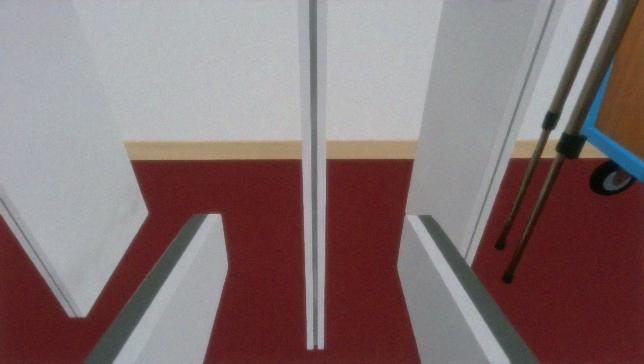

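Call:
move(base={"x_m_s":0.2,"for_s":1.47}, cameras=["left_wrist_camera"])

Scene clock: 785.90 s.
Joint torques (N m): left_arm=[-7.6 2.82 0.37 -8.85 -1.48 0.52 0.43] | right_arm=[21.28 -2.87 0.09 8.34 -0.06 1.3 -0.13]
External joint torques (N m): left_arm=[0.58 1.44 -1.81 -0.05 -0.44 0.03 0.41] | right_arm=[-0.88 0.31 0.7 0.31 0.12 0.01 -0.09]
Wrist force (N): left_arm=[-0.9 -6.0 -3.9] | right_arm=[-0.4 -3.9 -10.9]
Wrist torque (N m): left_arm=[0.08 -0.24 0.21] | right_arm=[0.07 -0.18 -0.26]
Wrist force, peak (N): left_arm=[-0.9 -6.7 -4.2] | right_arm=[-0.8 -4.0 -11.2]
move: done
base_odometry: x=+0.126 y=+0.729 heading=+0.002
lidar_m: 0.73 0.98 1.98 4.62 1.68 1.23 1.16 1.21 1.65 4.50 0.87 0.85
base_status: done (sent for 1.47 of 1.47 s)
joint_positions: torso_squat_rad=+0.800 torso_shift_rad=+0.350 torso_pitch_rad=+1.000 torso_yaw_rad=+0.001 left_shoulder_pitch_rad=-0.917 left_shoulder_roll_rad=+0.407 left_shoulder_yaw_rad=-0.412 left_elbow_rad=-1.497 left_forearm_roll_rad=-1.526 left_wrist_pitch_rad=+0.670 left_hand_roll_rad=+0.277 left_gripper_m=+0.053 right_shoulder_pitch_rad=-0.036 right_shoulder_roll_rad=-0.200 right_shoulder_yaw_rad=+0.004 right_elbow_rad=-0.198 right_forearm_roll_rad=-0.043 right_wrist_pitch_rad=-0.006 right_hand_roll_rad=+0.044 right_gripper_m=+0.100 head_pan_rad=+0.000 head_tilt_rad=-0.300
wheel_motors_off: 0
motor_effort: left_wheel=+1(43) right_wheel=+0(28)
chest: x=+0.1997 y=+0.0003 z=+0.9058 quat_wxyz=(+0.878, +0.000, +0.480, +0.001) (m; base frame)
left_hand: x=+0.7000 y=+0.1299 z=+0.5501 quat_wxyz=(+0.530, +0.467, -0.468, -0.531) (m; base frame)
right_hand: x=-0.2878 y=-0.3692 z=+0.4439 quat_wxyz=(+0.924, -0.079, +0.369, +0.063) (m; base frame)
pictures: left_wrist_camera
camera_calibration:
left_wrist_camera: T_world_to_cam=[[-0.0318224, -0.999183, 0.024908, 0.137735], [-0.58255, -0.00170837, -0.812793, 0.887077], [0.812172, -0.0403752, -0.582019, -0.164237], [0, 0, 0, 1]]

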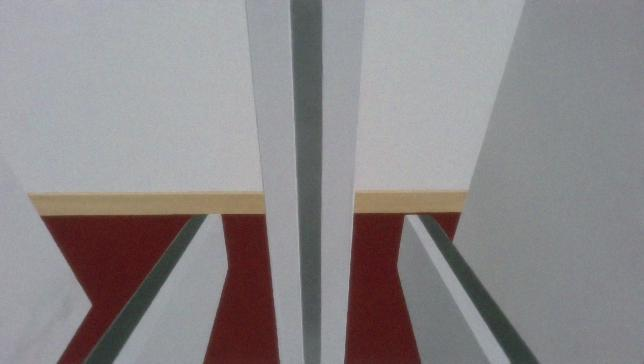

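Centered. Advance, grasp, lift, back off.

Call:
move(base={"x_m_s":0.1,"for_s":0.54}, cameras=[])

Call:
move(target={"side":"left","x":0.70,"y":0.133,"z":0.55,"quat_wxyz":[0.530,0.468,-0.468,-0.530]}, cameras=["left_wrist_camera"])

Call:
move(joints={"left_gripper_m":0.015}, cameras=["left_wrist_camera"])

Call:
move(target={"side":"left","x":0.695,"y":0.133,"z":0.585,"quat_wxyz":[0.530,0.468,-0.468,-0.530]}, min_time_s=1.5, cameras=[])

Call:
move(base={"x_m_s":-0.2,"for_s":1.77}, cameras=["left_wrist_camera"])

Scene clock: 793.30 s.
Joint torques (N m): left_arm=[-7.83 2.05 1.24 -8.81 -1.56 0.5 0.37] | right_arm=[21.14 -2.81 -0.35 8.66 -0.03 1.29 -0.39]
External joint torques (N m): left_arm=[0.36 0.67 -0.95 -0.01 -0.52 0.01 0.36] | right_arm=[-1.01 0.38 0.26 0.63 0.15 0 -0.35]
Wrist force (N): left_arm=[-1.2 -6.4 -3.9] | right_arm=[-0.3 -3.9 -10.8]
Wrist torque (N m): left_arm=[0.11 -0.24 0.21] | right_arm=[0.06 -0.19 -0.29]
Wrist force, peak (N): left_arm=[-1.2 -6.5 -4.6] | right_arm=[-0.4 -4.0 -11.2]
move: done
base_odometry: x=+0.180 y=+0.729 heading=+0.002
lidar_m: 0.69 0.94 1.91 4.83 1.76 1.28 1.21 1.27 1.73 4.69 0.81 0.83
base_status: done (sent for 0.53 of 0.53 s)
joint_positions: torso_squat_rad=+0.800 torso_shift_rad=+0.350 torso_pitch_rad=+1.000 torso_yaw_rad=+0.001 left_shoulder_pitch_rad=-0.917 left_shoulder_roll_rad=+0.407 left_shoulder_yaw_rad=-0.412 left_elbow_rad=-1.497 left_forearm_roll_rad=-1.526 left_wrist_pitch_rad=+0.670 left_hand_roll_rad=+0.277 left_gripper_m=+0.053 right_shoulder_pitch_rad=-0.036 right_shoulder_roll_rad=-0.200 right_shoulder_yaw_rad=+0.004 right_elbow_rad=-0.198 right_forearm_roll_rad=-0.043 right_wrist_pitch_rad=-0.006 right_hand_roll_rad=+0.044 right_gripper_m=+0.100 head_pan_rad=+0.000 head_tilt_rad=-0.300
wheel_motors_off: 0
motor_effort: left_wheel=+0(27) right_wheel=-6(27)
chest: x=+0.1997 y=+0.0003 z=+0.9058 quat_wxyz=(+0.878, +0.000, +0.479, +0.001) (m; base frame)
left_hand: x=+0.7000 y=+0.1299 z=+0.5502 quat_wxyz=(+0.530, +0.468, -0.468, -0.531) (m; base frame)
right_hand: x=-0.2878 y=-0.3692 z=+0.4439 quat_wxyz=(+0.924, -0.079, +0.369, +0.063) (m; base frame)
pictures: none

Scene clock: 794.17 s.
Joint torques (N m): left_arm=[-7.68 1.78 2.13 -9.08 -1.51 0.49 0.16] | right_arm=[20.54 -3.23 -0.54 8.16 -0.01 1.34 -0.26]
External joint torques (N m): left_arm=[0.45 0.26 -0.13 -0.3 -0.48 -0.02 0.15] | right_arm=[-1.62 -0.04 0.08 0.13 0.17 0.05 -0.22]
Wrist force (N): left_arm=[-1.0 -6.3 -4.0] | right_arm=[-0.1 -3.9 -11.1]
Wrist torque (N m): left_arm=[0.11 -0.23 0.22] | right_arm=[0.07 -0.16 -0.28]
Wrist force, peak (N): left_arm=[-2.4 -7.0 -4.4] | right_arm=[-0.2 -4.4 -11.0]
move: done
base_odometry: x=+0.180 y=+0.729 heading=+0.002
lidar_m: 0.69 0.95 1.91 4.81 1.76 1.28 1.22 1.27 1.73 4.69 0.81 0.82
joint_positions: torso_squat_rad=+0.800 torso_shift_rad=+0.350 torso_pitch_rad=+1.000 torso_yaw_rad=+0.001 left_shoulder_pitch_rad=-0.914 left_shoulder_roll_rad=+0.413 left_shoulder_yaw_rad=-0.411 left_elbow_rad=-1.498 left_forearm_roll_rad=-1.529 left_wrist_pitch_rad=+0.669 left_hand_roll_rad=+0.286 left_gripper_m=+0.053 right_shoulder_pitch_rad=-0.036 right_shoulder_roll_rad=-0.200 right_shoulder_yaw_rad=+0.004 right_elbow_rad=-0.198 right_forearm_roll_rad=-0.043 right_wrist_pitch_rad=-0.006 right_hand_roll_rad=+0.044 right_gripper_m=+0.100 head_pan_rad=+0.000 head_tilt_rad=-0.300
joint_status: all done
wheel_motors_off: 0
motor_effort: left_wheel=+1(2) right_wheel=-5(5)
chest: x=+0.1997 y=+0.0003 z=+0.9058 quat_wxyz=(+0.878, +0.000, +0.479, +0.001) (m; base frame)
left_hand: x=+0.7000 y=+0.1329 z=+0.5499 quat_wxyz=(+0.530, +0.468, -0.468, -0.530) (m; base frame)
left_hand_status: reached (checked arc, planned for 0.1 s): 0 mm and 0.0 deg off.
right_hand: x=-0.2878 y=-0.3692 z=+0.4440 quat_wxyz=(+0.924, -0.079, +0.369, +0.063) (m; base frame)
pictures: left_wrist_camera
camera_calibration:
left_wrist_camera: T_world_to_cam=[[-0.0314541, -0.999194, 0.0249251, 0.140516], [-0.581379, -0.00199469, -0.813631, 0.886593], [0.813025, -0.040083, -0.580848, -0.165505], [0, 0, 0, 1]]

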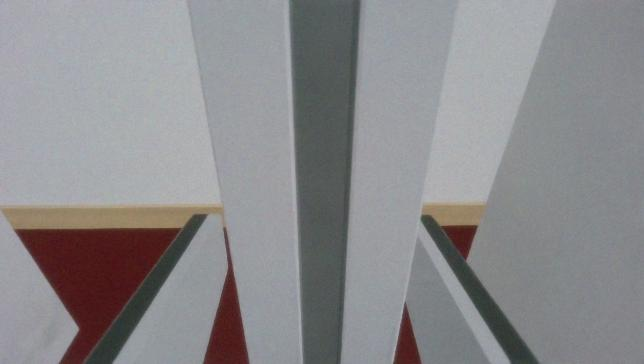

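Scene clock: 795.10 s.
Joint torques (N m): left_arm=[-8.33 2.33 1.6 -8.74 -1.52 1.18 -0.09] | right_arm=[20.87 -3.73 -0.53 8.44 0.03 1.48 -0.36]
External joint torques (N m): left_arm=[-0.2 0.81 -0.65 0.03 -0.49 0.67 -0.1] | right_arm=[-1.3 -0.54 0.08 0.41 0.2 0.19 -0.32]
Wrist force (N): left_arm=[0.9 -6.2 -4.7] | right_arm=[-0.5 -3.9 -10.9]
Wrist torque (N m): left_arm=[0.15 -0.31 1.07] | right_arm=[0.07 -0.20 -0.27]
Wrist force, peak (N): left_arm=[0.6 -7.7 -4.1] | right_arm=[-0.2 -4.1 -11.2]
move: off_target
base_odometry: x=+0.180 y=+0.729 heading=+0.002
lidar_m: 0.68 0.94 1.91 4.82 1.75 1.29 1.21 1.26 1.74 4.69 0.81 0.83
joint_positions: torso_squat_rad=+0.800 torso_shift_rad=+0.350 torso_pitch_rad=+1.000 torso_yaw_rad=+0.001 left_shoulder_pitch_rad=-0.914 left_shoulder_roll_rad=+0.413 left_shoulder_yaw_rad=-0.411 left_elbow_rad=-1.498 left_forearm_roll_rad=-1.529 left_wrist_pitch_rad=+0.669 left_hand_roll_rad=+0.286 left_gripper_m=+0.031 right_shoulder_pitch_rad=-0.036 right_shoulder_roll_rad=-0.200 right_shoulder_yaw_rad=+0.004 right_elbow_rad=-0.198 right_forearm_roll_rad=-0.043 right_wrist_pitch_rad=-0.006 right_hand_roll_rad=+0.044 right_gripper_m=+0.100 head_pan_rad=+0.000 head_tilt_rad=-0.300
joint_status: left_gripper_m off_target (ended at +0.031, target +0.015)
wheel_motors_off: 0
motor_effort: left_wheel=+1(2) right_wheel=-4(6)
chest: x=+0.1997 y=+0.0003 z=+0.9058 quat_wxyz=(+0.878, +0.000, +0.479, +0.001) (m; base frame)
left_hand: x=+0.7000 y=+0.1329 z=+0.5499 quat_wxyz=(+0.530, +0.468, -0.468, -0.530) (m; base frame)
right_hand: x=-0.2878 y=-0.3692 z=+0.4440 quat_wxyz=(+0.924, -0.079, +0.369, +0.063) (m; base frame)
pictures: left_wrist_camera
camera_calibration:
left_wrist_camera: T_world_to_cam=[[-0.0315607, -0.999184, 0.0251886, 0.140394], [-0.581387, -0.0021468, -0.813624, 0.886624], [0.813015, -0.0403228, -0.580845, -0.165461], [0, 0, 0, 1]]

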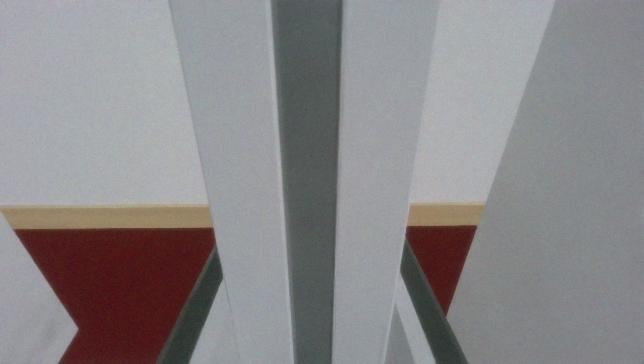

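Scene clock: 796.93 s.
Joint torques (N m): left_arm=[-10.65 2.64 3.63 -13.49 -2.31 0.13 -0.16] | right_arm=[20.68 -2.48 -0.55 8.51 -0.08 1.34 -0.28]
External joint torques (N m): left_arm=[-3.13 1.26 1.44 -4.25 -1.27 0 -0.17] | right_arm=[-1.49 0.71 0.06 0.48 0.1 0.05 -0.24]
Wrist force (N): left_arm=[-0.9 -15.1 -4.9] | right_arm=[-0.4 -4.1 -10.6]
Wrist torque (N m): left_arm=[0.00 -0.26 0.22] | right_arm=[0.09 -0.18 -0.27]
Wrist force, peak (N): left_arm=[-0.8 -16.9 -5.4] | right_arm=[-0.6 -4.1 -11.2]
move: done
base_odometry: x=+0.180 y=+0.729 heading=+0.002
lidar_m: 0.67 0.94 1.90 4.82 1.75 1.28 1.21 1.27 1.73 4.70 0.81 0.82
joint_positions: torso_squat_rad=+0.800 torso_shift_rad=+0.350 torso_pitch_rad=+1.000 torso_yaw_rad=+0.001 left_shoulder_pitch_rad=-0.855 left_shoulder_roll_rad=+0.415 left_shoulder_yaw_rad=-0.376 left_elbow_rad=-1.682 left_forearm_roll_rad=-1.388 left_wrist_pitch_rad=+0.651 left_hand_roll_rad=+0.078 left_gripper_m=+0.031 right_shoulder_pitch_rad=-0.036 right_shoulder_roll_rad=-0.200 right_shoulder_yaw_rad=+0.004 right_elbow_rad=-0.198 right_forearm_roll_rad=-0.043 right_wrist_pitch_rad=-0.006 right_hand_roll_rad=+0.044 right_gripper_m=+0.100 head_pan_rad=+0.000 head_tilt_rad=-0.300
joint_status: all done
wheel_motors_off: 0
motor_effort: left_wheel=+1(2) right_wheel=-2(6)
chest: x=+0.1997 y=+0.0003 z=+0.9057 quat_wxyz=(+0.878, +0.000, +0.480, +0.001) (m; base frame)
left_hand: x=+0.6945 y=+0.1327 z=+0.5840 quat_wxyz=(+0.529, +0.468, -0.470, -0.529) (m; base frame)
left_hand_status: reached (checked arc, planned for 1.5 s): 1 mm and 0.3 deg off.
right_hand: x=-0.2878 y=-0.3692 z=+0.4440 quat_wxyz=(+0.924, -0.079, +0.370, +0.063) (m; base frame)
pictures: none

Scene clock: 799.70 s.
Joint torques (N m): left_arm=[-11.74 2.43 3.28 -12.74 -2.57 0.34 -0.23] | right_arm=[20.55 -3.11 -0.1 8.17 0.05 1.36 -0.26]
External joint torques (N m): left_arm=[-4.24 1.05 1.1 -3.56 -1.54 0.21 -0.24] | right_arm=[-1.62 0.08 0.51 0.13 0.23 0.07 -0.22]
Wrist force (N): left_arm=[-1.0 -15.1 -5.0] | right_arm=[-0.4 -3.8 -11.0]
Wrist torque (N m): left_arm=[0.36 -0.28 0.23] | right_arm=[0.05 -0.18 -0.28]
Wrist force, peak (N): left_arm=[-1.6 -16.3 -5.1] | right_arm=[-0.5 -4.0 -11.4]
move: done
base_odometry: x=-0.174 y=+0.728 heading=+0.003
lidar_m: 0.68 1.25 2.41 3.42 1.26 0.92 0.86 0.90 1.23 3.37 1.27 1.09
base_status: done (sent for 1.77 of 1.77 s)
joint_positions: torso_squat_rad=+0.800 torso_shift_rad=+0.350 torso_pitch_rad=+1.000 torso_yaw_rad=+0.001 left_shoulder_pitch_rad=-0.854 left_shoulder_roll_rad=+0.415 left_shoulder_yaw_rad=-0.376 left_elbow_rad=-1.682 left_forearm_roll_rad=-1.388 left_wrist_pitch_rad=+0.651 left_hand_roll_rad=+0.078 left_gripper_m=+0.031 right_shoulder_pitch_rad=-0.036 right_shoulder_roll_rad=-0.200 right_shoulder_yaw_rad=+0.004 right_elbow_rad=-0.198 right_forearm_roll_rad=-0.043 right_wrist_pitch_rad=-0.006 right_hand_roll_rad=+0.044 right_gripper_m=+0.100 head_pan_rad=+0.000 head_tilt_rad=-0.300
wheel_motors_off: 0
motor_effort: left_wheel=+12(30) right_wheel=-11(30)
chest: x=+0.1998 y=+0.0003 z=+0.9057 quat_wxyz=(+0.877, +0.000, +0.480, +0.001) (m; base frame)
left_hand: x=+0.6944 y=+0.1328 z=+0.5838 quat_wxyz=(+0.529, +0.468, -0.470, -0.529) (m; base frame)
right_hand: x=-0.2879 y=-0.3692 z=+0.4441 quat_wxyz=(+0.924, -0.079, +0.370, +0.063) (m; base frame)
pictures: left_wrist_camera
camera_calibration:
left_wrist_camera: T_world_to_cam=[[-0.0331438, -0.99912, 0.0257151, 0.140099], [-0.578079, -0.00182481, -0.815979, 0.910007], [0.815307, -0.04191, -0.57751, -0.14462], [0, 0, 0, 1]]

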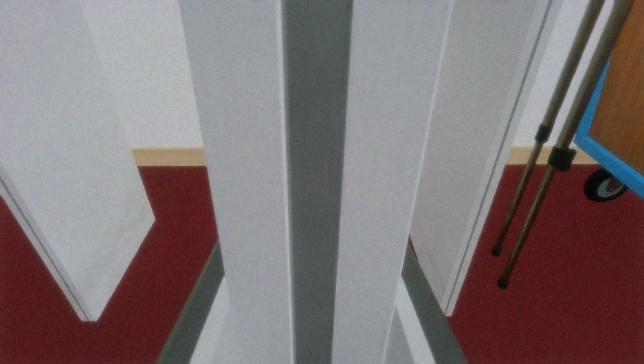

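Call:
move(target={"side":"left","x":0.68,"y":0.137,"z":0.78,"quat_wxyz":[0.530,0.468,-0.468,-0.530]}, min_time_s=2, cameras=[])

Call:
move(base={"turn_rad_s":0.5,"for_s":3.14}, cameras=[])

Call:
move(base={"x_m_s":-0.3,"for_s":4.5}, cameras=[])

Call:
move(base={"turn_rad_s":-0.5015,"for_s":3.14}, cameras=["head_camera"])

Scene clock: 821.07 s.
Joint torques (N m): left_arm=[-12.62 3.71 4.02 -12.12 -2.5 -3.15 0.07] | right_arm=[20.6 -3.04 -0.48 8.15 0.05 1.3 -0.48]
External joint torques (N m): left_arm=[-4.86 1.67 1.22 -3.65 -1.45 -1.79 0.06] | right_arm=[-1.57 0.15 0.13 0.11 0.23 0.01 -0.44]
Wrist force (N): left_arm=[-0.6 -15.1 -5.6] | right_arm=[-0.1 -3.9 -11.0]
Wrist torque (N m): left_arm=[0.05 -0.15 0.30] | right_arm=[0.07 -0.16 -0.27]
Wrist force, peak (N): left_arm=[0.2 -16.7 -4.9] | right_arm=[-0.5 -4.0 -11.2]
move: done
base_odometry: x=-0.174 y=+0.728 heading=+0.003
lidar_m: 0.64 1.24 2.40 3.41 1.25 0.92 0.86 0.90 1.24 3.36 1.28 1.09
joint_positions: torso_squat_rad=+0.800 torso_shift_rad=+0.350 torso_pitch_rad=+1.000 torso_yaw_rad=+0.001 left_shoulder_pitch_rad=-0.923 left_shoulder_roll_rad=+0.492 left_shoulder_yaw_rad=-0.308 left_elbow_rad=-2.419 left_forearm_roll_rad=-0.643 left_wrist_pitch_rad=+1.075 left_hand_roll_rad=-0.813 left_gripper_m=+0.031 right_shoulder_pitch_rad=-0.036 right_shoulder_roll_rad=-0.200 right_shoulder_yaw_rad=+0.004 right_elbow_rad=-0.198 right_forearm_roll_rad=-0.043 right_wrist_pitch_rad=-0.006 right_hand_roll_rad=+0.044 right_gripper_m=+0.100 head_pan_rad=+0.000 head_tilt_rad=-0.300
joint_status: all done
wheel_motors_off: 0
motor_effort: left_wheel=+12(13) right_wheel=-13(15)
chest: x=+0.1998 y=+0.0003 z=+0.9057 quat_wxyz=(+0.877, +0.000, +0.480, +0.001) (m; base frame)
left_hand: x=+0.6793 y=+0.1363 z=+0.7786 quat_wxyz=(+0.529, +0.468, -0.469, -0.530) (m; base frame)
left_hand_status: reached (checked arc, planned for 2.0 s): 2 mm and 0.2 deg off.
right_hand: x=-0.2879 y=-0.3692 z=+0.4441 quat_wxyz=(+0.924, -0.079, +0.370, +0.063) (m; base frame)
pictures: none

Scene clock: 825.50 s.
Joint torques (N m): left_arm=[-13.03 3.01 3.75 -12.41 -2.59 -3.03 -0.07] | right_arm=[21.01 -3.29 -0.04 8.43 0.04 1.33 -0.25]
External joint torques (N m): left_arm=[-5.27 0.97 0.95 -3.94 -1.54 -1.68 -0.08] | right_arm=[-1.16 -0.11 0.57 0.39 0.21 0.04 -0.21]
Wrist force (N): left_arm=[-0.7 -15.0 -5.3] | right_arm=[-0.3 -4.0 -10.8]
Wrist torque (N m): left_arm=[0.00 -0.15 0.28] | right_arm=[0.08 -0.16 -0.28]
Wrist force, peak (N): left_arm=[-1.0 -15.7 -5.5] | right_arm=[-0.5 -4.2 -11.1]
move: done
base_odometry: x=-0.174 y=+0.728 heading=+1.569
lidar_m: 0.65 1.24 0.91 0.87 0.92 1.25 3.40 1.29 1.09 1.10 1.23 2.41
base_status: done (sent for 3.13 of 3.13 s)
joint_positions: torso_squat_rad=+0.800 torso_shift_rad=+0.350 torso_pitch_rad=+1.000 torso_yaw_rad=+0.001 left_shoulder_pitch_rad=-0.923 left_shoulder_roll_rad=+0.492 left_shoulder_yaw_rad=-0.308 left_elbow_rad=-2.419 left_forearm_roll_rad=-0.643 left_wrist_pitch_rad=+1.075 left_hand_roll_rad=-0.813 left_gripper_m=+0.031 right_shoulder_pitch_rad=-0.036 right_shoulder_roll_rad=-0.200 right_shoulder_yaw_rad=+0.004 right_elbow_rad=-0.198 right_forearm_roll_rad=-0.043 right_wrist_pitch_rad=-0.006 right_hand_roll_rad=+0.044 right_gripper_m=+0.100 head_pan_rad=+0.000 head_tilt_rad=-0.300
wheel_motors_off: 0
motor_effort: left_wheel=+0(27) right_wheel=+7(35)
chest: x=+0.1998 y=+0.0003 z=+0.9057 quat_wxyz=(+0.877, +0.000, +0.480, +0.001) (m; base frame)
left_hand: x=+0.6793 y=+0.1364 z=+0.7786 quat_wxyz=(+0.529, +0.468, -0.469, -0.530) (m; base frame)
right_hand: x=-0.2879 y=-0.3692 z=+0.4441 quat_wxyz=(+0.924, -0.079, +0.370, +0.063) (m; base frame)
pictures: none

Scene clock: 831.17 s.
Joint torques (N m): left_arm=[-12.16 3.19 3.87 -11.66 -2.52 -3.29 0] | right_arm=[20.66 -3.08 -0.23 8.11 0.11 1.57 -0.24]
External joint torques (N m): left_arm=[-4.4 1.15 1.07 -3.17 -1.47 -1.84 -0.01] | right_arm=[-1.51 0.11 0.38 0.08 0.29 0.28 -0.2]
Wrist force (N): left_arm=[-0.9 -15.3 -5.5] | right_arm=[-0.4 -4.2 -10.7]
Wrist torque (N m): left_arm=[-0.21 -0.22 0.26] | right_arm=[0.11 -0.19 -0.27]
Wrist force, peak (N): left_arm=[-0.3 -16.5 -6.4] | right_arm=[-0.4 -4.0 -11.2]
move: done
base_odometry: x=-0.176 y=-0.622 heading=+1.569
lidar_m: 0.64 1.23 0.91 0.87 0.92 1.24 3.44 2.41 0.92 0.88 0.95 1.63
base_status: done (sent for 4.5 of 4.5 s)
joint_positions: torso_squat_rad=+0.800 torso_shift_rad=+0.350 torso_pitch_rad=+1.000 torso_yaw_rad=+0.001 left_shoulder_pitch_rad=-0.923 left_shoulder_roll_rad=+0.492 left_shoulder_yaw_rad=-0.308 left_elbow_rad=-2.419 left_forearm_roll_rad=-0.643 left_wrist_pitch_rad=+1.075 left_hand_roll_rad=-0.813 left_gripper_m=+0.031 right_shoulder_pitch_rad=-0.036 right_shoulder_roll_rad=-0.200 right_shoulder_yaw_rad=+0.004 right_elbow_rad=-0.198 right_forearm_roll_rad=-0.043 right_wrist_pitch_rad=-0.006 right_hand_roll_rad=+0.044 right_gripper_m=+0.100 head_pan_rad=+0.000 head_tilt_rad=-0.300
wheel_motors_off: 0
motor_effort: left_wheel=+4(38) right_wheel=+4(28)
chest: x=+0.1998 y=+0.0003 z=+0.9057 quat_wxyz=(+0.877, +0.000, +0.480, +0.001) (m; base frame)
left_hand: x=+0.6793 y=+0.1364 z=+0.7787 quat_wxyz=(+0.529, +0.468, -0.469, -0.530) (m; base frame)
right_hand: x=-0.2879 y=-0.3692 z=+0.4441 quat_wxyz=(+0.924, -0.079, +0.370, +0.063) (m; base frame)
pictures: none

Scene clock: 835.63 s.
Joint torques (N m): left_arm=[-11.8 2.95 4.31 -11.87 -2.59 -2.87 -0.22] | right_arm=[20.59 -2.85 -0.57 8.1 0.06 1.41 -0.34]
External joint torques (N m): left_arm=[-4.04 0.91 1.51 -3.4 -1.54 -1.52 -0.23] | right_arm=[-1.58 0.34 0.04 0.07 0.24 0.12 -0.3]
Wrist force (N): left_arm=[-0.5 -15.4 -5.4] | right_arm=[-0.4 -4.0 -11.1]
Wrist torque (N m): left_arm=[0.09 -0.16 0.26] | right_arm=[0.08 -0.18 -0.27]
Wrist force, peak (N): left_arm=[-0.9 -15.8 -5.5] | right_arm=[-0.5 -4.1 -11.2]
move: done
base_odometry: x=-0.176 y=-0.622 heading=-0.001
lidar_m: 0.64 0.94 1.63 3.43 1.26 0.91 0.86 0.89 1.21 3.32 2.40 0.93
base_status: done (sent for 3.13 of 3.13 s)
joint_positions: torso_squat_rad=+0.800 torso_shift_rad=+0.350 torso_pitch_rad=+1.000 torso_yaw_rad=+0.001 left_shoulder_pitch_rad=-0.923 left_shoulder_roll_rad=+0.492 left_shoulder_yaw_rad=-0.308 left_elbow_rad=-2.419 left_forearm_roll_rad=-0.643 left_wrist_pitch_rad=+1.075 left_hand_roll_rad=-0.813 left_gripper_m=+0.031 right_shoulder_pitch_rad=-0.036 right_shoulder_roll_rad=-0.200 right_shoulder_yaw_rad=+0.004 right_elbow_rad=-0.198 right_forearm_roll_rad=-0.043 right_wrist_pitch_rad=-0.006 right_hand_roll_rad=+0.044 right_gripper_m=+0.100 head_pan_rad=+0.000 head_tilt_rad=-0.300
wheel_motors_off: 0
motor_effort: left_wheel=+9(35) right_wheel=-2(29)
chest: x=+0.1998 y=+0.0003 z=+0.9057 quat_wxyz=(+0.877, +0.000, +0.480, +0.001) (m; base frame)
left_hand: x=+0.6793 y=+0.1363 z=+0.7787 quat_wxyz=(+0.529, +0.468, -0.469, -0.530) (m; base frame)
right_hand: x=-0.2879 y=-0.3692 z=+0.4441 quat_wxyz=(+0.924, -0.079, +0.370, +0.063) (m; base frame)
pictures: head_camera
camera_calibration:
head_camera: T_world_to_cam=[[-0.058097, -0.998292, 0.00616634, 0.0218957], [-0.606087, 0.0303626, -0.794818, 1.07808], [0.793274, -0.0499139, -0.606816, 0.243639], [0, 0, 0, 1]]

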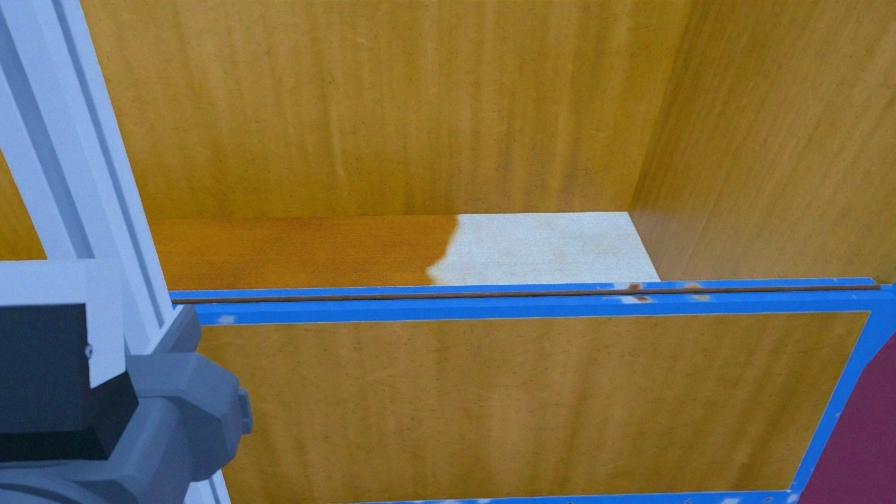

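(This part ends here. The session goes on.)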